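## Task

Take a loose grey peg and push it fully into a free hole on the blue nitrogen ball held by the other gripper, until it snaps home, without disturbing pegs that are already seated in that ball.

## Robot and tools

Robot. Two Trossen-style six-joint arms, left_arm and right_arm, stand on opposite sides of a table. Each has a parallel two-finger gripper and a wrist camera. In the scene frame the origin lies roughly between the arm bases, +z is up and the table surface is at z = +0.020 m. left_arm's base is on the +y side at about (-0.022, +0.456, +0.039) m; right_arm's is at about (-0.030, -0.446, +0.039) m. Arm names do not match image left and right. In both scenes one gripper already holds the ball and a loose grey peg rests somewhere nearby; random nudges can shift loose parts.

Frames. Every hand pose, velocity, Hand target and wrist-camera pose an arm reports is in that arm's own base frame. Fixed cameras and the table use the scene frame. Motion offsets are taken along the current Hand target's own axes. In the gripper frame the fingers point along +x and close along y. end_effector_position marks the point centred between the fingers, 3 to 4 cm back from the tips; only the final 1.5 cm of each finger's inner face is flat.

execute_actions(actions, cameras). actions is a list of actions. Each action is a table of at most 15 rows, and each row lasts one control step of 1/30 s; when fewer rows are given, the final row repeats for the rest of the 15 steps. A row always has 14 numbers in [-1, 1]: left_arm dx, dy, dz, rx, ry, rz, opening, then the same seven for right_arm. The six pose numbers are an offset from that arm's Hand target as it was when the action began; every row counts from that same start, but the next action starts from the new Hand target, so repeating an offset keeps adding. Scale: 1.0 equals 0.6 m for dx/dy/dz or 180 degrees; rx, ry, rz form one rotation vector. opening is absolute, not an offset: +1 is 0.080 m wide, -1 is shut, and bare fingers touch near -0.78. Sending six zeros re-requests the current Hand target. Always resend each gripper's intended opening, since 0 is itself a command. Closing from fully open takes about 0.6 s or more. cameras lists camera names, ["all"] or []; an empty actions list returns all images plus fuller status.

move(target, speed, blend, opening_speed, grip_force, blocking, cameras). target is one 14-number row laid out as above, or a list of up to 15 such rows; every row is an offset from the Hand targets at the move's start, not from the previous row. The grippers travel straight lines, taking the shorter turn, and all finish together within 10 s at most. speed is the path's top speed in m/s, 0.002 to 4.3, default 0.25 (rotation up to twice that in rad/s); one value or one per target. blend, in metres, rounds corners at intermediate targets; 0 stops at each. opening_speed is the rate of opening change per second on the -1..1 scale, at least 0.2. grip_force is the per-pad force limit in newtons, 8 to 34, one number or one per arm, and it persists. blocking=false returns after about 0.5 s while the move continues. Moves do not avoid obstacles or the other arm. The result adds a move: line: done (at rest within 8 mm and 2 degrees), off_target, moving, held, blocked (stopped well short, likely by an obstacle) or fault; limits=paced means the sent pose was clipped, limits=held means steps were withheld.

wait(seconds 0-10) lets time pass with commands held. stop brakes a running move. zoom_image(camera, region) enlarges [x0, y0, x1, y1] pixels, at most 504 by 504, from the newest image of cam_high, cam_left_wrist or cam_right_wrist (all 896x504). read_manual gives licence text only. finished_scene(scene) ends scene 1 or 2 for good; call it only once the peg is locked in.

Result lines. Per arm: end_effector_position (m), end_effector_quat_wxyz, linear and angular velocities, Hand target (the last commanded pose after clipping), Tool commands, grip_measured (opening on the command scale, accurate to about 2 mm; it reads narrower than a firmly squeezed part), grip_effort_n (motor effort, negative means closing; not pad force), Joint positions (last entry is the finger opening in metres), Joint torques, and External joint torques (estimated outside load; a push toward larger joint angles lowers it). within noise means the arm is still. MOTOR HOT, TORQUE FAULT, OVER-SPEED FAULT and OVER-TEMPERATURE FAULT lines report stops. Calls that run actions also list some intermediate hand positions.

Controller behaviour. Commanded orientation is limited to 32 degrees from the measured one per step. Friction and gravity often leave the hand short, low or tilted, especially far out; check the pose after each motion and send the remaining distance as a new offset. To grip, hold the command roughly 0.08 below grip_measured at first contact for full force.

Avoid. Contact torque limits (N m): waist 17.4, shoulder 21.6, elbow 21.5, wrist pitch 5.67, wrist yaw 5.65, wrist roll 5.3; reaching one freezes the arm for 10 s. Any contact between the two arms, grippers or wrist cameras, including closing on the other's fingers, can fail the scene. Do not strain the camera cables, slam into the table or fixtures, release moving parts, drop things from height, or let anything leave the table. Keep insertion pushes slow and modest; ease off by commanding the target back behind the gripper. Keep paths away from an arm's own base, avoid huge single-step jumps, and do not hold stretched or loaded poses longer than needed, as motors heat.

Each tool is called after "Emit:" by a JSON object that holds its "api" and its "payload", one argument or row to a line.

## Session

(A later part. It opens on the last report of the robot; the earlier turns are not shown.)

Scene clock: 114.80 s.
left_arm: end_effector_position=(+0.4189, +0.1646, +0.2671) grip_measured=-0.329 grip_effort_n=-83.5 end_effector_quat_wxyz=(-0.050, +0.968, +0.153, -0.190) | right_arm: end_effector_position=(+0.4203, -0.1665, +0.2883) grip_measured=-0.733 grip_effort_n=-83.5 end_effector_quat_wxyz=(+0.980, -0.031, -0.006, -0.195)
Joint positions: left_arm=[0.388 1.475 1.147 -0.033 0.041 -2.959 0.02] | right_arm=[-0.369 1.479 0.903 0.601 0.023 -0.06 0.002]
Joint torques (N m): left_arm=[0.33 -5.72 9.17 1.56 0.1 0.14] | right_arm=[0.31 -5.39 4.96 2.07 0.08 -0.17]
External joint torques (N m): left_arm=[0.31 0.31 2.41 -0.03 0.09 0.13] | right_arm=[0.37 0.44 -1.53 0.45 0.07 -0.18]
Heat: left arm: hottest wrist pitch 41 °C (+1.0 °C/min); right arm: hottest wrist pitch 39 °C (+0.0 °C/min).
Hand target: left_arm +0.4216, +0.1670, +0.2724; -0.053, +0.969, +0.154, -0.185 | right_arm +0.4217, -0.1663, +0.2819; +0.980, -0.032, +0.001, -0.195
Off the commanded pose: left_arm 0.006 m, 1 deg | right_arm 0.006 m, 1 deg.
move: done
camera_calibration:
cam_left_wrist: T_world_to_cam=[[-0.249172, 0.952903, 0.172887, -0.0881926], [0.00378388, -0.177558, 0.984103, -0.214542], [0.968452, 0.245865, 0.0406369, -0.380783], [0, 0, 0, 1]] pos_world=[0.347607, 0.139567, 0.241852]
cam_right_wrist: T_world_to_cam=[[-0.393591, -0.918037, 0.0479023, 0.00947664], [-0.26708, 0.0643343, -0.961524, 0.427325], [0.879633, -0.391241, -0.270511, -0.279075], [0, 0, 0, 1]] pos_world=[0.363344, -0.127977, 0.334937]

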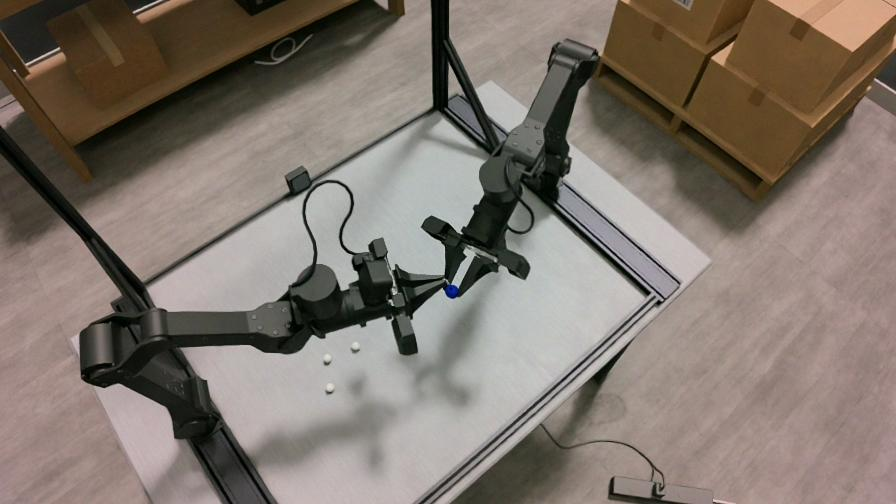

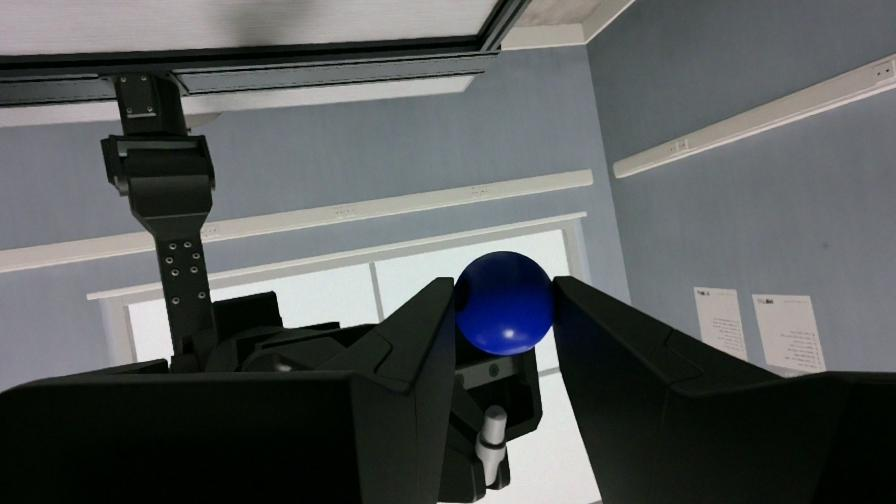

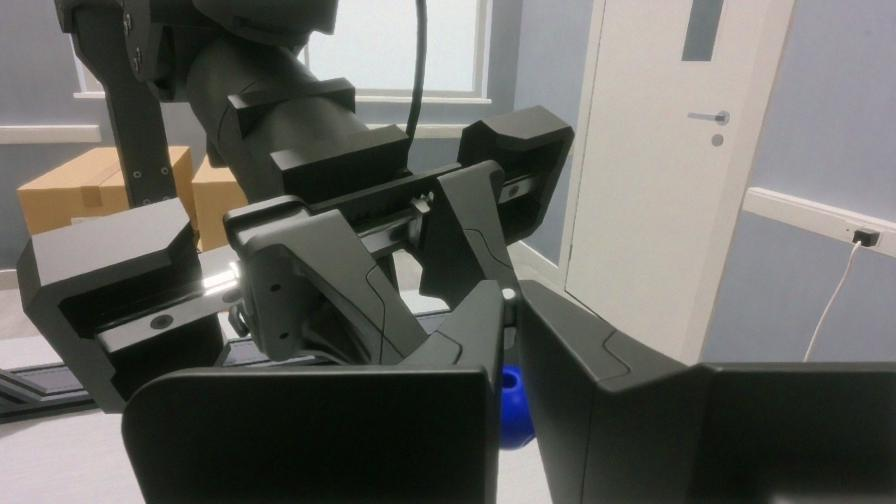

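Emit:
{"api": "move", "payload": {
  "target": [0,0,0,0,0,0,-0.465,0.0035,-0.0007,-0.0162,0,0,0,-0.9],
  "speed": 0.05,
  "cameras": ["all"]
}}

Emit:
{"api": "zoom_image", "payload": {
  "camera": "cam_high",
  "region": [440, 275, 460, 295]
}}

Emit:
{"api": "zoom_image", "payload": {
  "camera": "cam_left_wrist",
  "region": [424, 304, 584, 464]
}}

Emit:
{"api": "zoom_image", "payload": {
  "camera": "cam_right_wrist",
  "region": [458, 280, 558, 380]
}}

Scene clock: 121.33 s.
left_arm: end_effector_position=(+0.4189, +0.1646, +0.2671) grip_measured=-0.329 grip_effort_n=-83.5 end_effector_quat_wxyz=(-0.050, +0.968, +0.153, -0.190) | right_arm: end_effector_position=(+0.4226, -0.1674, +0.2791) grip_measured=-0.733 grip_effort_n=-83.5 end_effector_quat_wxyz=(+0.980, -0.031, -0.006, -0.195)
Joint positions: left_arm=[0.388 1.475 1.147 -0.033 0.041 -2.959 0.02] | right_arm=[-0.369 1.503 0.884 0.643 0.023 -0.06 0.002]
Joint torques (N m): left_arm=[0.34 -5.7 9.15 1.57 0.09 0.14] | right_arm=[-0.13 -5.42 4.84 2.06 -0.03 -0.16]
External joint torques (N m): left_arm=[0.34 0.4 2.34 -0.05 0.09 0.13] | right_arm=[-0.1 0.5 -1.58 0.44 -0.04 -0.16]
Heat: left arm: hottest wrist pitch 41 °C (+1.0 °C/min); right arm: hottest wrist pitch 39 °C (+1.0 °C/min).
Hand target: left_arm +0.4216, +0.1670, +0.2724; -0.053, +0.969, +0.154, -0.185 | right_arm +0.4233, -0.1682, +0.2723; +0.980, -0.032, +0.001, -0.195
Off the commanded pose: left_arm 0.006 m, 1 deg | right_arm 0.007 m, 1 deg.
move: done
camera_calibration:
cam_left_wrist: T_world_to_cam=[[-0.249172, 0.952903, 0.172887, -0.0881926], [0.00378388, -0.177558, 0.984103, -0.214542], [0.968452, 0.245865, 0.0406369, -0.380783], [0, 0, 0, 1]] pos_world=[0.347607, 0.139567, 0.241852]
cam_right_wrist: T_world_to_cam=[[-0.393934, -0.917888, 0.0479327, 0.0100974], [-0.266415, 0.0641167, -0.961723, 0.41882], [0.879681, -0.391625, -0.269797, -0.28418], [0, 0, 0, 1]] pos_world=[0.365546, -0.128877, 0.325634]

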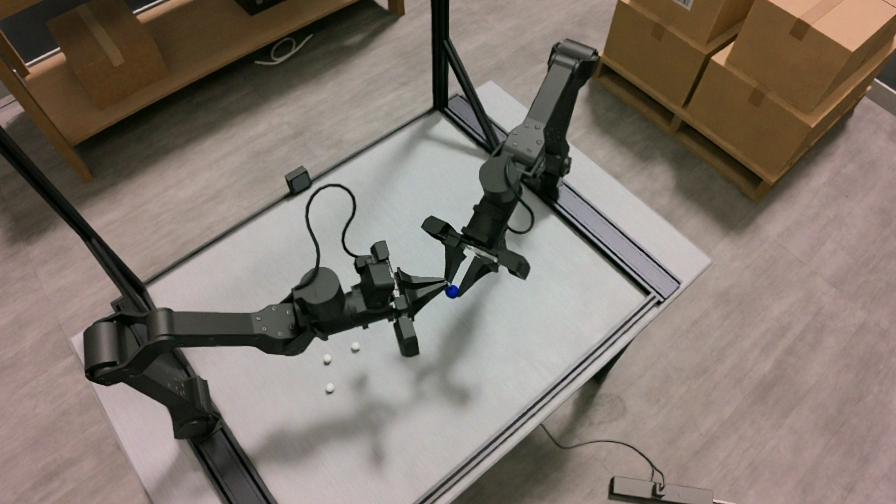

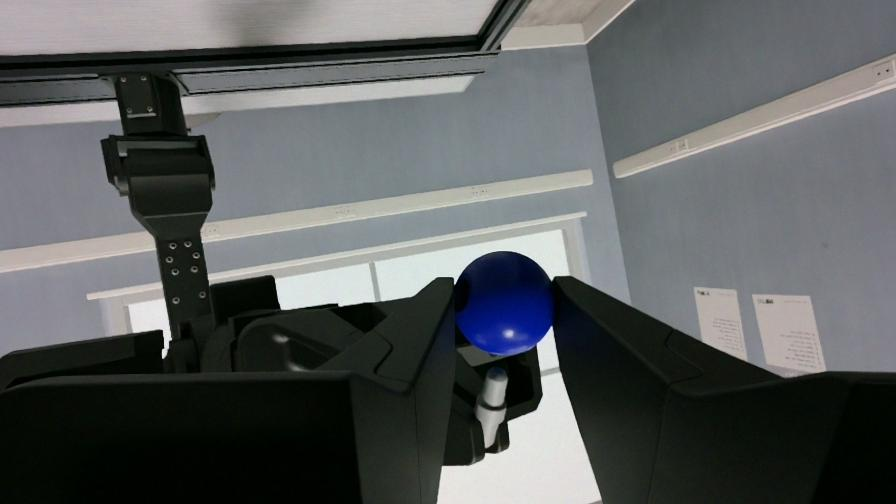

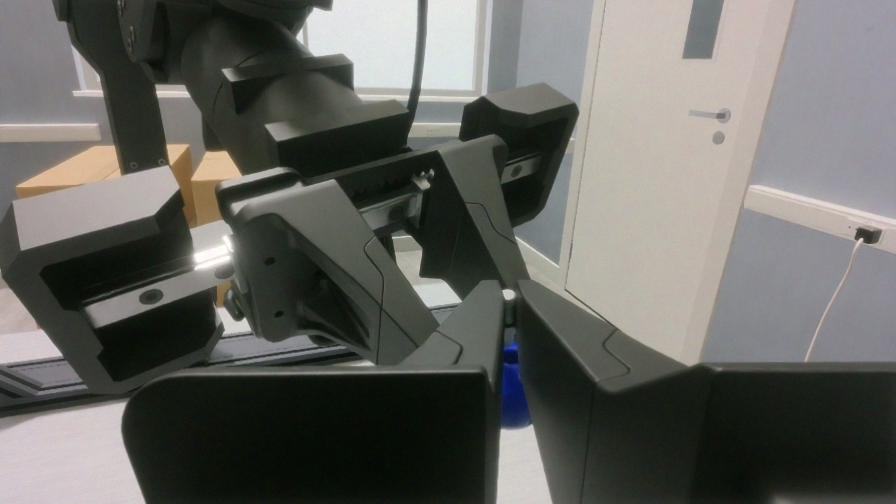

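Scaled by 25.200 from the camera's 896x504 image, which has a finer 1280x720 frame.

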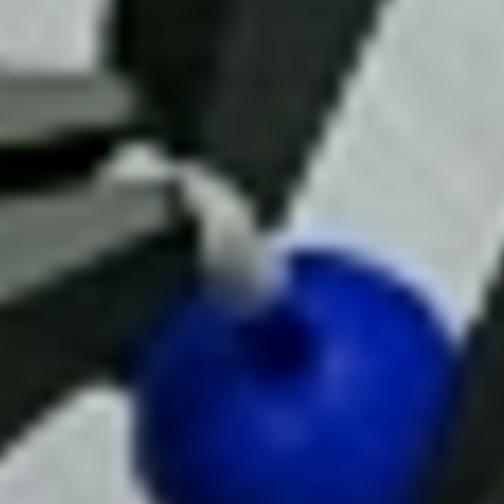

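Scaled by 3.150 from the camera's 896x504 image, which has a finer 1280x720 frame.

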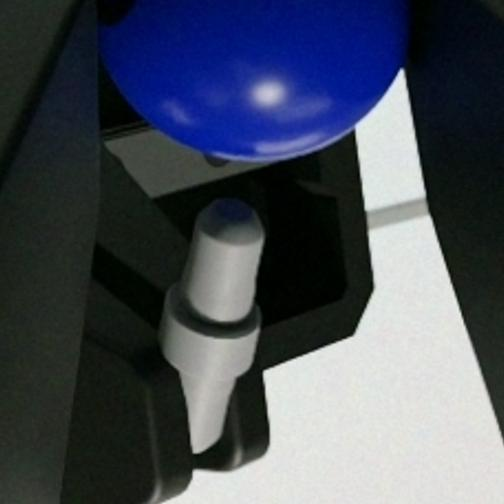

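Scaled by 5.040 from the camera's 896x504 image, which has a finer 1280x720 frame.

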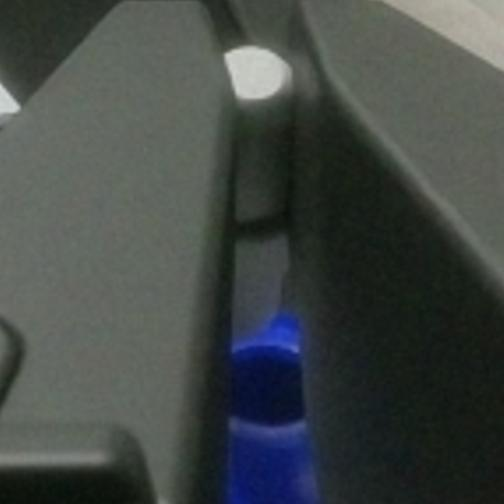

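Emit:
{"api": "move", "payload": {
  "target": [0,0,0,0,0,0,-0.465,0.0025,-0.0021,-0.0082,0,0,0,-0.9],
  "speed": 0.03,
  "cameras": ["all"]
}}

Emit:
{"api": "zoom_image", "payload": {
  "camera": "cam_high",
  "region": [440, 275, 460, 295]
}}

Emit:
{"api": "zoom_image", "payload": {
  "camera": "cam_left_wrist",
  "region": [424, 304, 584, 464]
}}

Emit:
{"api": "zoom_image", "payload": {
  "camera": "cam_right_wrist",
  "region": [458, 280, 558, 380]
}}

Scene clock: 125.40 s.
left_arm: end_effector_position=(+0.4189, +0.1646, +0.2671) grip_measured=-0.329 grip_effort_n=-83.5 end_effector_quat_wxyz=(-0.050, +0.968, +0.153, -0.190) | right_arm: end_effector_position=(+0.4235, -0.1693, +0.2744) grip_measured=-0.733 grip_effort_n=-83.5 end_effector_quat_wxyz=(+0.980, -0.031, -0.007, -0.196)
Joint positions: left_arm=[0.388 1.475 1.147 -0.033 0.041 -2.959 0.02] | right_arm=[-0.374 1.516 0.876 0.665 0.02 -0.06 0.002]
Joint torques (N m): left_arm=[0.34 -5.74 9.16 1.6 0.1 0.14] | right_arm=[-0.26 -5.44 4.68 2.07 -0.15 -0.13]
External joint torques (N m): left_arm=[0.33 0.33 2.35 -0.02 0.09 0.14] | right_arm=[-0.27 0.36 -1.56 0.51 -0.15 -0.14]
Heat: left arm: hottest wrist pitch 41 °C (+1.0 °C/min); right arm: hottest wrist pitch 39 °C (+2.0 °C/min).
Hand target: left_arm +0.4215, +0.1670, +0.2725; -0.053, +0.969, +0.154, -0.185 | right_arm +0.4242, -0.1702, +0.2673; +0.980, -0.032, +0.001, -0.195
Off the commanded pose: left_arm 0.006 m, 1 deg | right_arm 0.007 m, 1 deg.
move: done
camera_calibration:
cam_left_wrist: T_world_to_cam=[[-0.249107, 0.95294, 0.172775, -0.0882008], [0.00413607, -0.17735, 0.984139, -0.214602], [0.968467, 0.245871, 0.0402377, -0.380592], [0, 0, 0, 1]] pos_world=[0.347507, 0.139567, 0.241751]
cam_right_wrist: T_world_to_cam=[[-0.394727, -0.917545, 0.0479824, 0.0093864], [-0.266095, 0.0641769, -0.961808, 0.414599], [0.879422, -0.392419, -0.269487, -0.287143], [0, 0, 0, 1]] pos_world=[0.366548, -0.130676, 0.320933]

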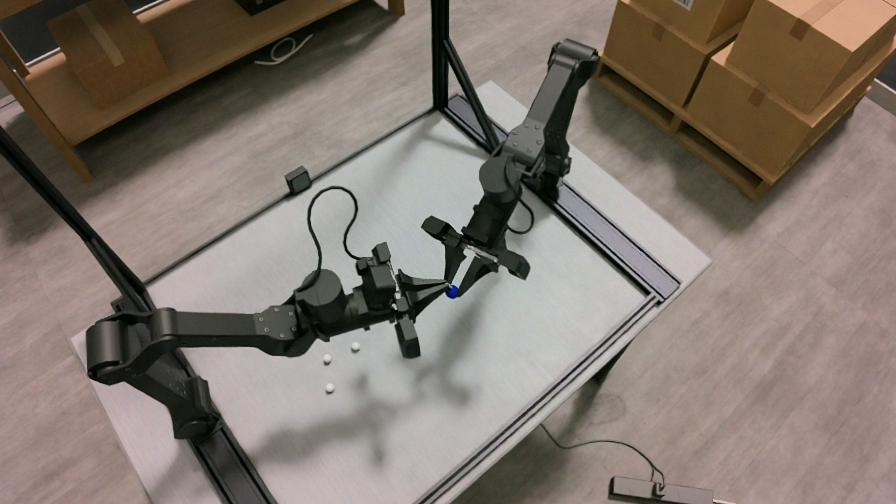

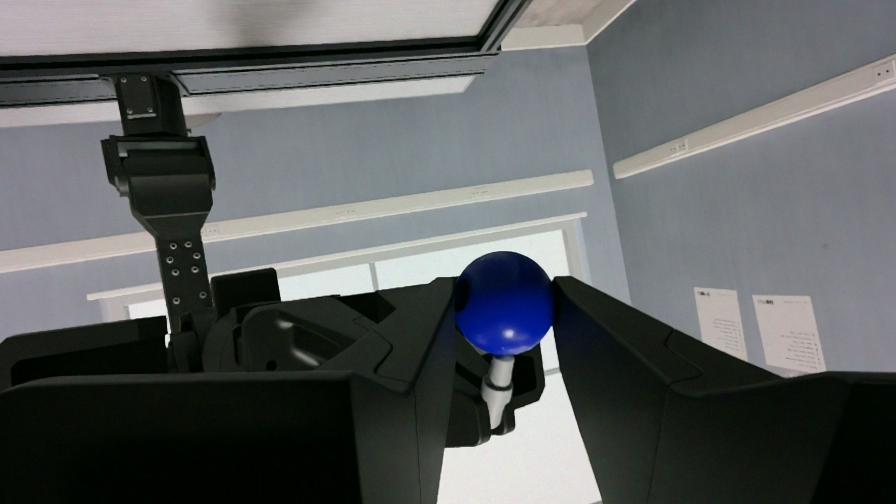

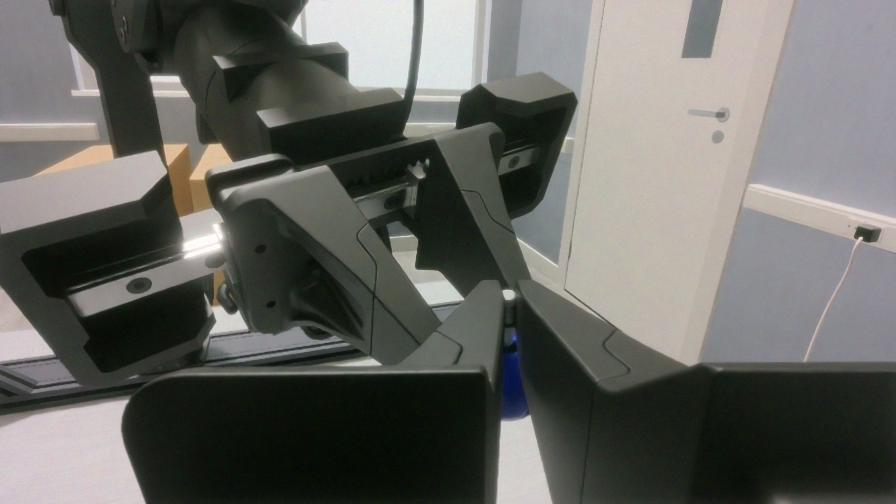

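Scaled by 25.200 from the camera's 896x504 image, which has a finer 1280x720 frame.

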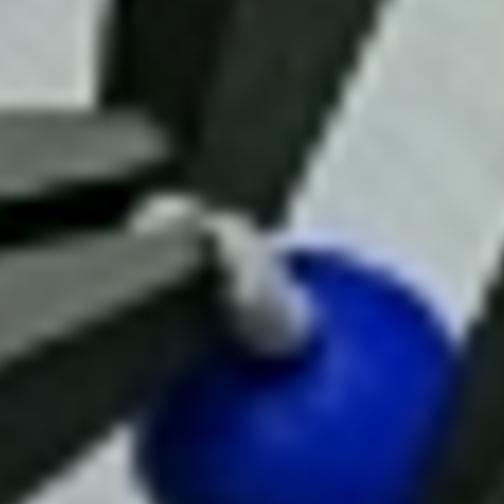

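Scaled by 3.150 from the camera's 896x504 image, which has a finer 1280x720 frame.

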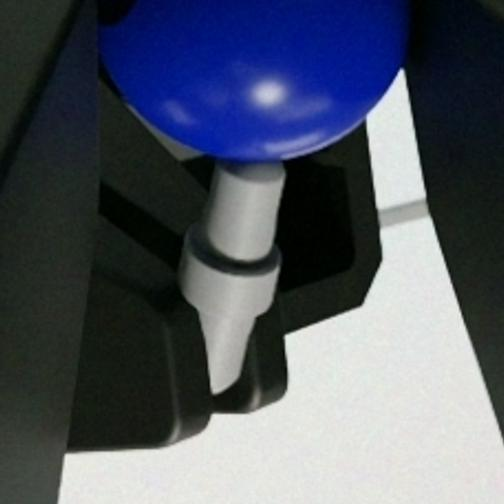

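Scaled by 5.040 from the camera's 896x504 image, which has a finer 1280x720 frame.

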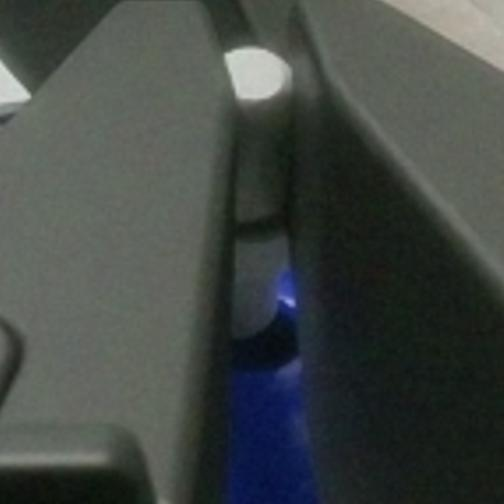

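Emit:
{"api": "move", "payload": {
  "target": [0,0,0,0,0,0,-0.465,0.0016,-0.0005,-0.0065,0,0,0,-0.9],
  "speed": 0.02,
  "cameras": ["all"]
}}

Emit:
{"api": "zoom_image", "payload": {
  "camera": "cam_high",
  "region": [440, 275, 460, 295]
}}

Emit:
{"api": "zoom_image", "payload": {
  "camera": "cam_left_wrist",
  "region": [424, 304, 584, 464]
}}

Emit:
{"api": "zoom_image", "payload": {
  "camera": "cam_right_wrist",
  "region": [458, 280, 558, 380]
}}

Scene clock: 127.73 s.
left_arm: end_effector_position=(+0.4187, +0.1651, +0.2662) grip_measured=-0.329 grip_effort_n=-83.5 end_effector_quat_wxyz=(-0.050, +0.968, +0.154, -0.192) | right_arm: end_effector_position=(+0.4240, -0.1702, +0.2727) grip_measured=-0.733 grip_effort_n=-83.5 end_effector_quat_wxyz=(+0.980, -0.032, -0.009, -0.196)
Joint positions: left_arm=[0.389 1.476 1.147 -0.035 0.041 -2.959 0.02] | right_arm=[-0.376 1.524 0.871 0.684 0.018 -0.06 0.002]
Joint torques (N m): left_arm=[0.22 -5.92 9.14 1.74 0.09 0.14] | right_arm=[-0.28 -5.21 4.55 1.92 -0.12 -0.13]
External joint torques (N m): left_arm=[0.24 0.25 2.29 0.12 0.08 0.13] | right_arm=[-0.24 0.77 -1.78 0.31 -0.12 -0.14]
Heat: left arm: hottest wrist pitch 41 °C (+1.0 °C/min); right arm: hottest wrist pitch 39 °C (+2.0 °C/min).
Hand target: left_arm +0.4216, +0.1670, +0.2726; -0.053, +0.969, +0.154, -0.185 | right_arm +0.4249, -0.1711, +0.2636; +0.980, -0.032, +0.000, -0.195
Off the commanded pose: left_arm 0.007 m, 1 deg | right_arm 0.009 m, 1 deg.
move: off_target (right_arm)
camera_calibration:
cam_left_wrist: T_world_to_cam=[[-0.249676, 0.952853, 0.172432, -0.0882372], [0.00710375, -0.176264, 0.984317, -0.21516], [0.968303, 0.246985, 0.0372401, -0.379852], [0, 0, 0, 1]] pos_world=[0.34731, 0.13997, 0.241146]
cam_right_wrist: T_world_to_cam=[[-0.395268, -0.917319, 0.0478467, 0.00919705], [-0.260949, 0.0621942, -0.963347, 0.411008], [0.880721, -0.393266, -0.263957, -0.290525], [0, 0, 0, 1]] pos_world=[0.366759, -0.131379, 0.318817]

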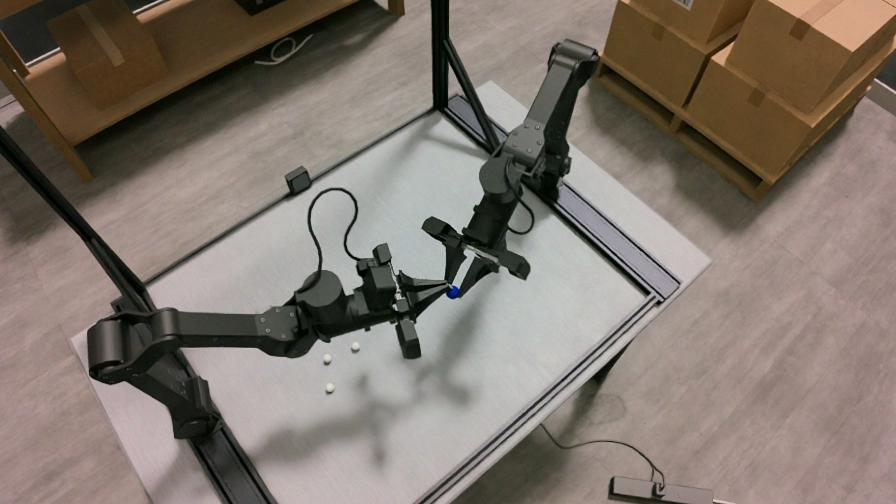

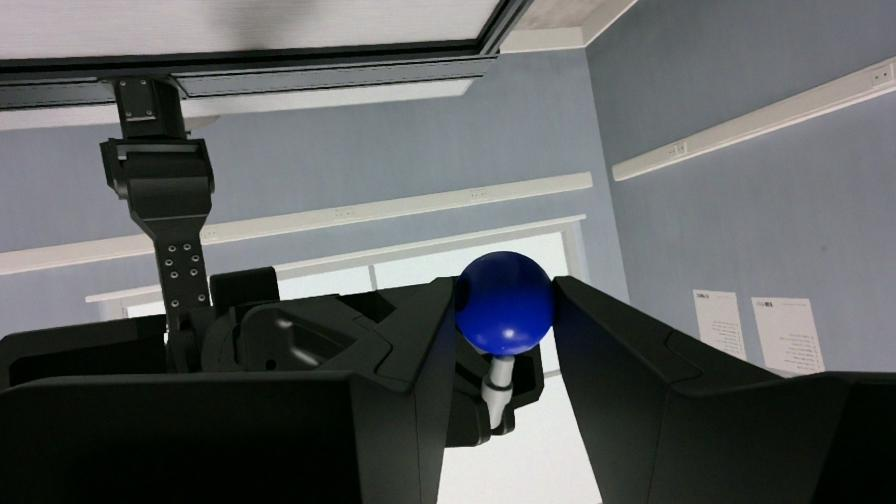

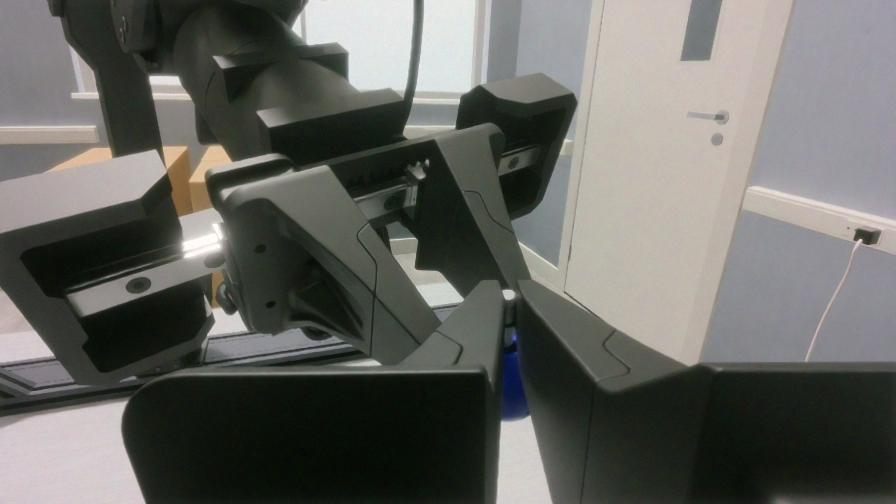

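Scaled by 25.200 from the camera's 896x504 image, which has a finer 1280x720 frame.

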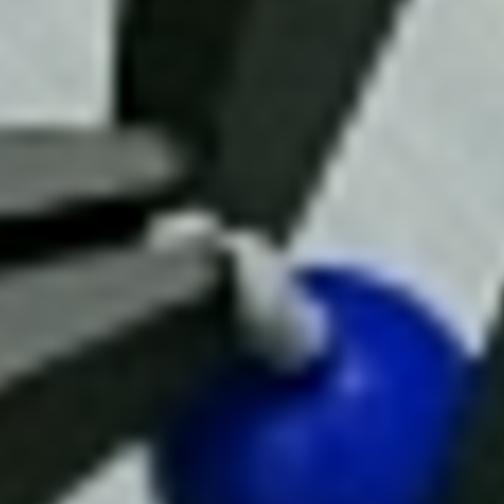

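Scaled by 3.150 from the camera's 896x504 image, which has a finer 1280x720 frame.

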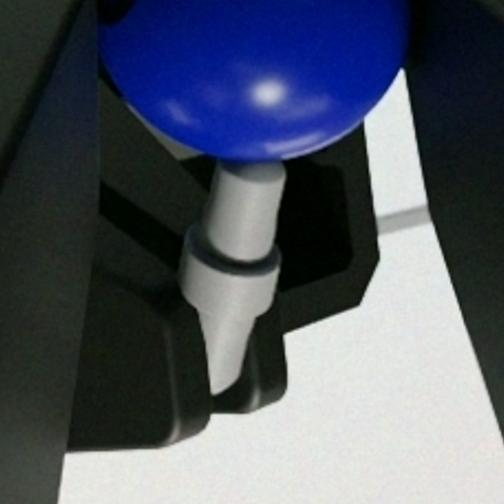

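Scaled by 5.040 from the camera's 896x504 image, which has a finer 1280x720 frame.

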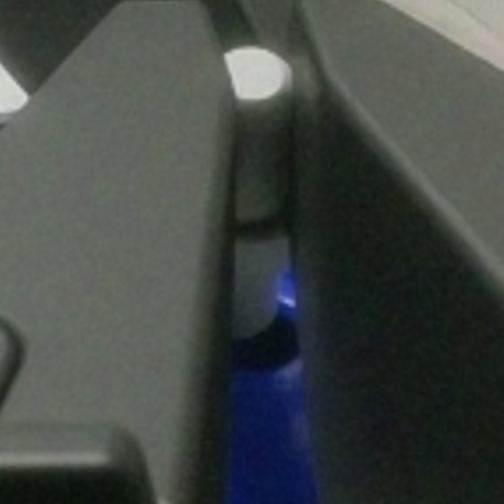

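Emit:
{"api": "move", "payload": {
  "target": [
    [0,0,0,0,0,0,-0.465,-0.0012,0.0003,0.0049,0,0,0,-0.9],
    [0,0,0,0,0,0,-0.465,-0.0012,-0.0024,0.0048,0,0,0,-0.9]
  ],
  "speed": 0.02,
  "cameras": ["all"]
}}

Emit:
{"api": "zoom_image", "payload": {
  "camera": "cam_high",
  "region": [440, 275, 460, 295]
}}

Emit:
{"api": "zoom_image", "payload": {
  "camera": "cam_left_wrist",
  "region": [424, 304, 584, 464]
}}

Emit:
{"api": "zoom_image", "payload": {
  "camera": "cam_right_wrist",
  "region": [458, 280, 558, 380]
}}

Scene clock: 133.50 s.
left_arm: end_effector_position=(+0.4188, +0.1653, +0.2650) grip_measured=-0.329 grip_effort_n=-83.5 end_effector_quat_wxyz=(-0.049, +0.968, +0.154, -0.194) | right_arm: end_effector_position=(+0.4237, -0.1710, +0.2709) grip_measured=-0.733 grip_effort_n=-83.5 end_effector_quat_wxyz=(+0.980, -0.031, -0.005, -0.195)
Joint positions: left_arm=[0.39 1.478 1.147 -0.037 0.041 -2.959 0.02] | right_arm=[-0.379 1.524 0.871 0.676 0.014 -0.06 0.002]
Joint torques (N m): left_arm=[0.19 -6.18 9.13 1.87 0.09 0.14] | right_arm=[-0.38 -6.09 5.13 1.52 -0.09 -0.13]
External joint torques (N m): left_arm=[0.21 -0.01 2.25 0.24 0.08 0.13] | right_arm=[-0.42 -0.05 -1.25 -0.11 -0.08 -0.14]
Heat: left arm: hottest wrist pitch 42 °C (+2.0 °C/min); right arm: hottest wrist pitch 39 °C (+3.0 °C/min).
Hand target: left_arm +0.4215, +0.1671, +0.2725; -0.053, +0.969, +0.154, -0.185 | right_arm +0.4237, -0.1721, +0.2666; +0.980, -0.032, +0.001, -0.196
Off the commanded pose: left_arm 0.008 m, 1 deg | right_arm 0.004 m, 1 deg.
move: done
camera_calibration:
cam_left_wrist: T_world_to_cam=[[-0.249425, 0.95302, 0.171872, -0.0881537], [0.0106496, -0.174772, 0.984551, -0.215746], [0.968336, 0.247402, 0.0334431, -0.379006], [0, 0, 0, 1]] pos_world=[0.347315, 0.140073, 0.240239]
cam_right_wrist: T_world_to_cam=[[-0.393842, -0.917914, 0.0481981, 0.00752703], [-0.268224, 0.0646146, -0.961187, 0.41224], [0.879172, -0.391484, -0.271655, -0.288004], [0, 0, 0, 1]] pos_world=[0.366742, -0.132476, 0.31764]

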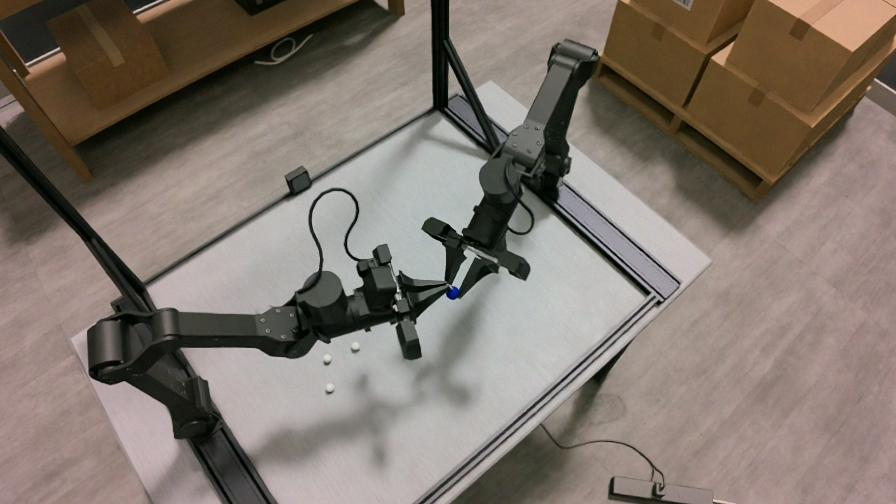

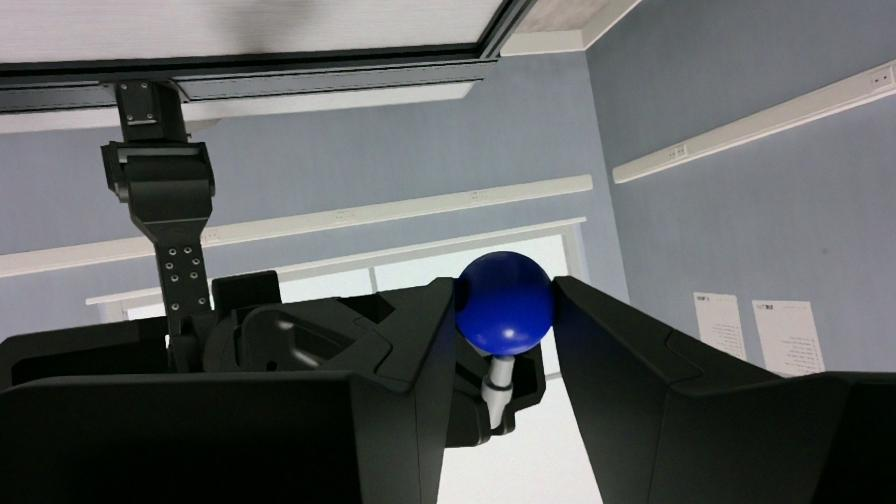

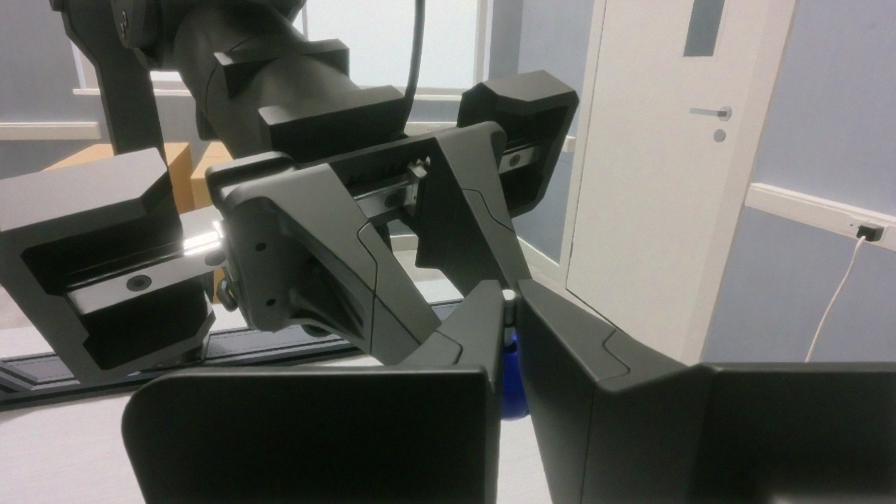

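Scaled by 25.200 from the camera's 896x504 image, which has a finer 1280x720 frame.

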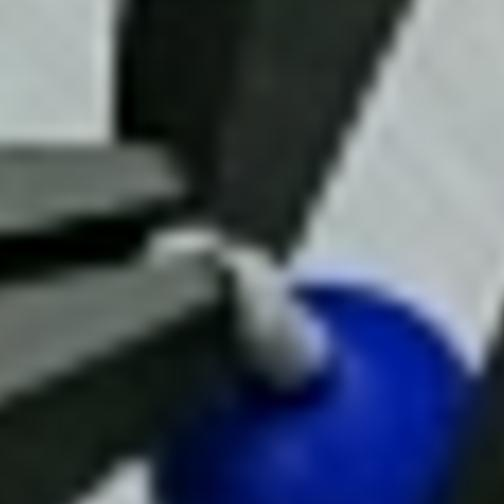

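Scaled by 3.150 from the camera's 896x504 image, which has a finer 1280x720 frame.

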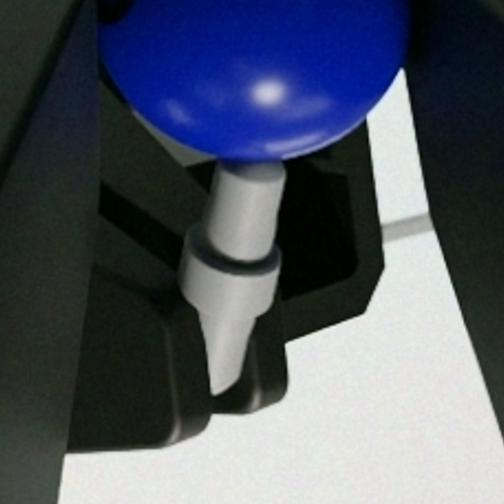

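Scaled by 5.040 from the camera's 896x504 image, which has a finer 1280x720 frame.

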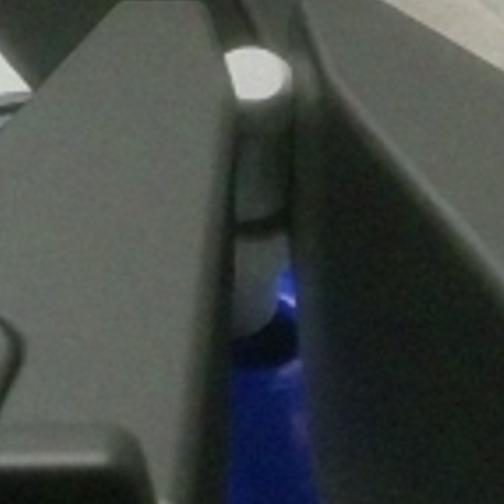

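Emit:
{"api": "move", "payload": {
  "target": [-0.0031,0.0013,-0.0129,0,0,0,-0.465,0.0032,-0.0009,-0.0129,0,0,0,-0.9],
  "speed": 0.02,
  "cameras": ["all"]
}}

Emit:
{"api": "zoom_image", "payload": {
  "camera": "cam_left_wrist",
  "region": [424, 304, 584, 464]
}}

Emit:
{"api": "zoom_image", "payload": {
  "camera": "cam_right_wrist",
  "region": [458, 280, 558, 380]
}}

Scene clock: 136.30 s.
left_arm: end_effector_position=(+0.4185, +0.1656, +0.2678) grip_measured=-0.329 grip_effort_n=-83.5 end_effector_quat_wxyz=(-0.048, +0.967, +0.154, -0.199) | right_arm: end_effector_position=(+0.4241, -0.1720, +0.2718) grip_measured=-0.733 grip_effort_n=-83.5 end_effector_quat_wxyz=(+0.980, -0.033, -0.014, -0.195)
Joint positions: left_arm=[0.39 1.479 1.169 -0.069 0.038 -2.959 0.02] | right_arm=[-0.382 1.533 0.866 0.708 0.01 -0.06 0.002]
Joint torques (N m): left_arm=[-0.46 -6.36 10.17 1.97 -0.05 0.06] | right_arm=[-0.52 -4.78 4.29 1.69 -0.08 -0.12]
External joint torques (N m): left_arm=[-0.43 -0.23 3.39 0.37 -0.06 0.06] | right_arm=[-0.5 1.26 -2.03 0.08 -0.09 -0.13]
Heat: left arm: hottest wrist pitch 42 °C (+2.0 °C/min); right arm: hottest wrist pitch 39 °C (+3.0 °C/min).
Hand target: left_arm +0.4230, +0.1654, +0.2802; -0.053, +0.969, +0.154, -0.185 | right_arm +0.4252, -0.1737, +0.2589; +0.980, -0.032, +0.001, -0.195
Off the commanded pose: left_arm 0.013 m, 2 deg | right_arm 0.013 m, 2 deg.
move: off_target (left_arm, right_arm)
camera_calibration:
cam_left_wrist: T_world_to_cam=[[-0.249972, 0.952961, 0.171403, -0.0887156], [0.0218314, -0.171431, 0.984954, -0.223888], [0.968007, 0.249953, 0.0220484, -0.37615], [0, 0, 0, 1]] pos_world=[0.346828, 0.140181, 0.244019]
cam_right_wrist: T_world_to_cam=[[-0.393966, -0.917881, 0.0478041, 0.00691743], [-0.251904, 0.057809, -0.966024, 0.406497], [0.883931, -0.392623, -0.253993, -0.295553], [0, 0, 0, 1]] pos_world=[0.366373, -0.133191, 0.317287]

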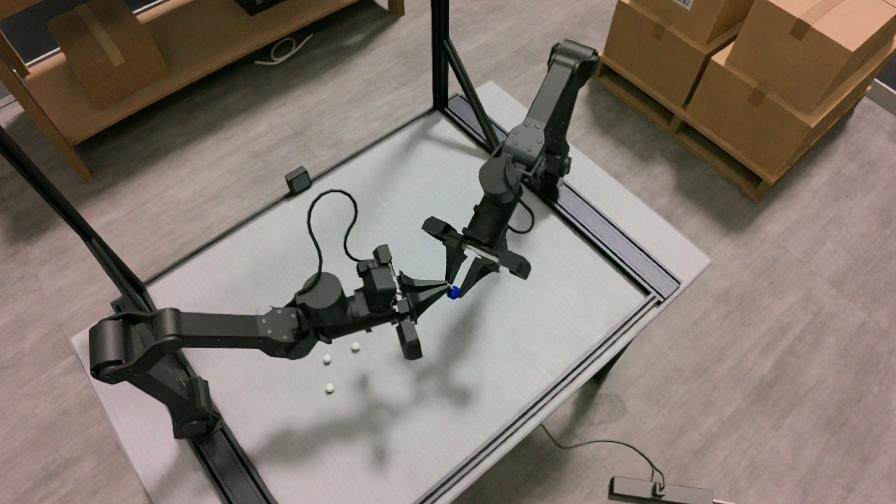

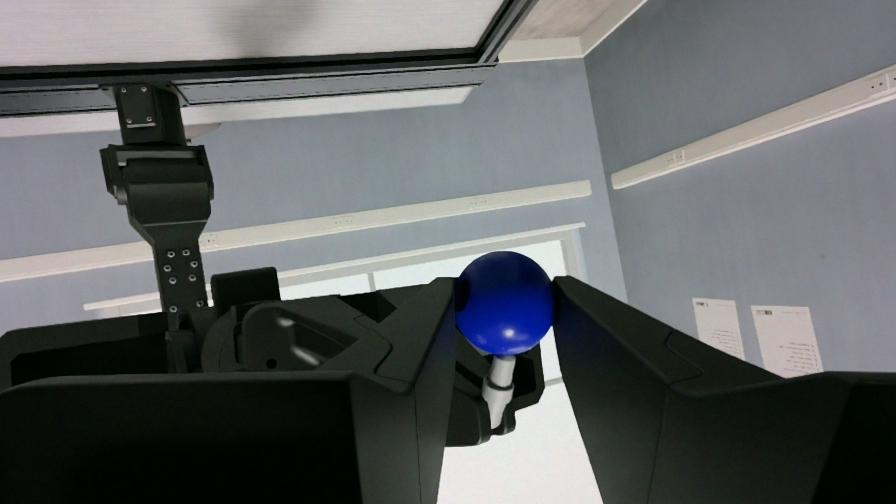

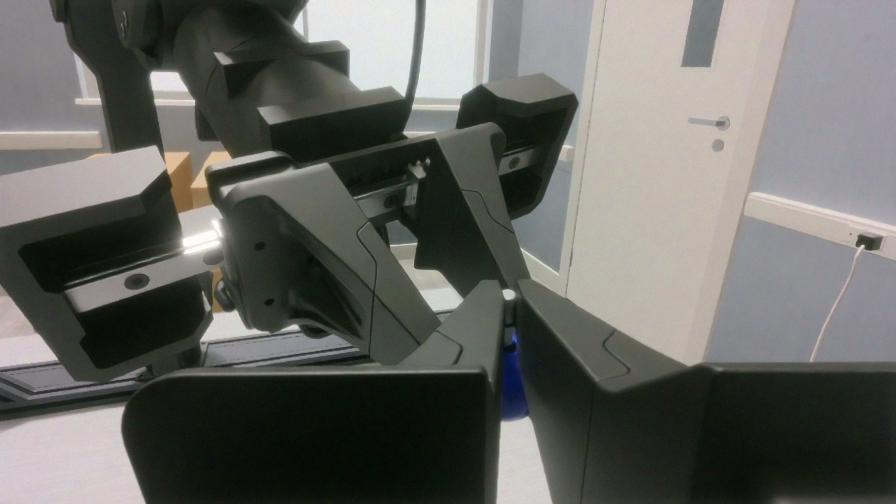

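Scaled by 3.150 from the camera's 896x504 image, which has a finer 1280x720 frame.

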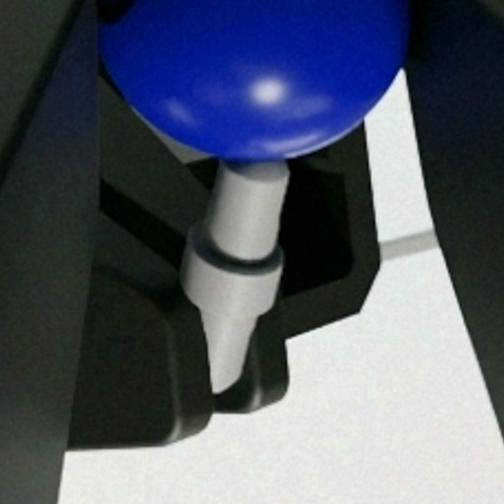

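Scaled by 5.040 from the camera's 896x504 image, which has a finer 1280x720 frame.

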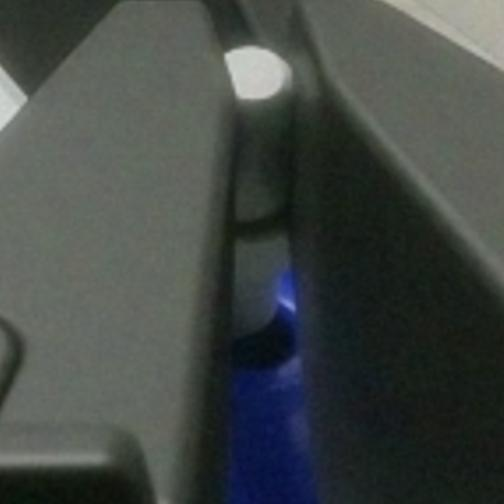

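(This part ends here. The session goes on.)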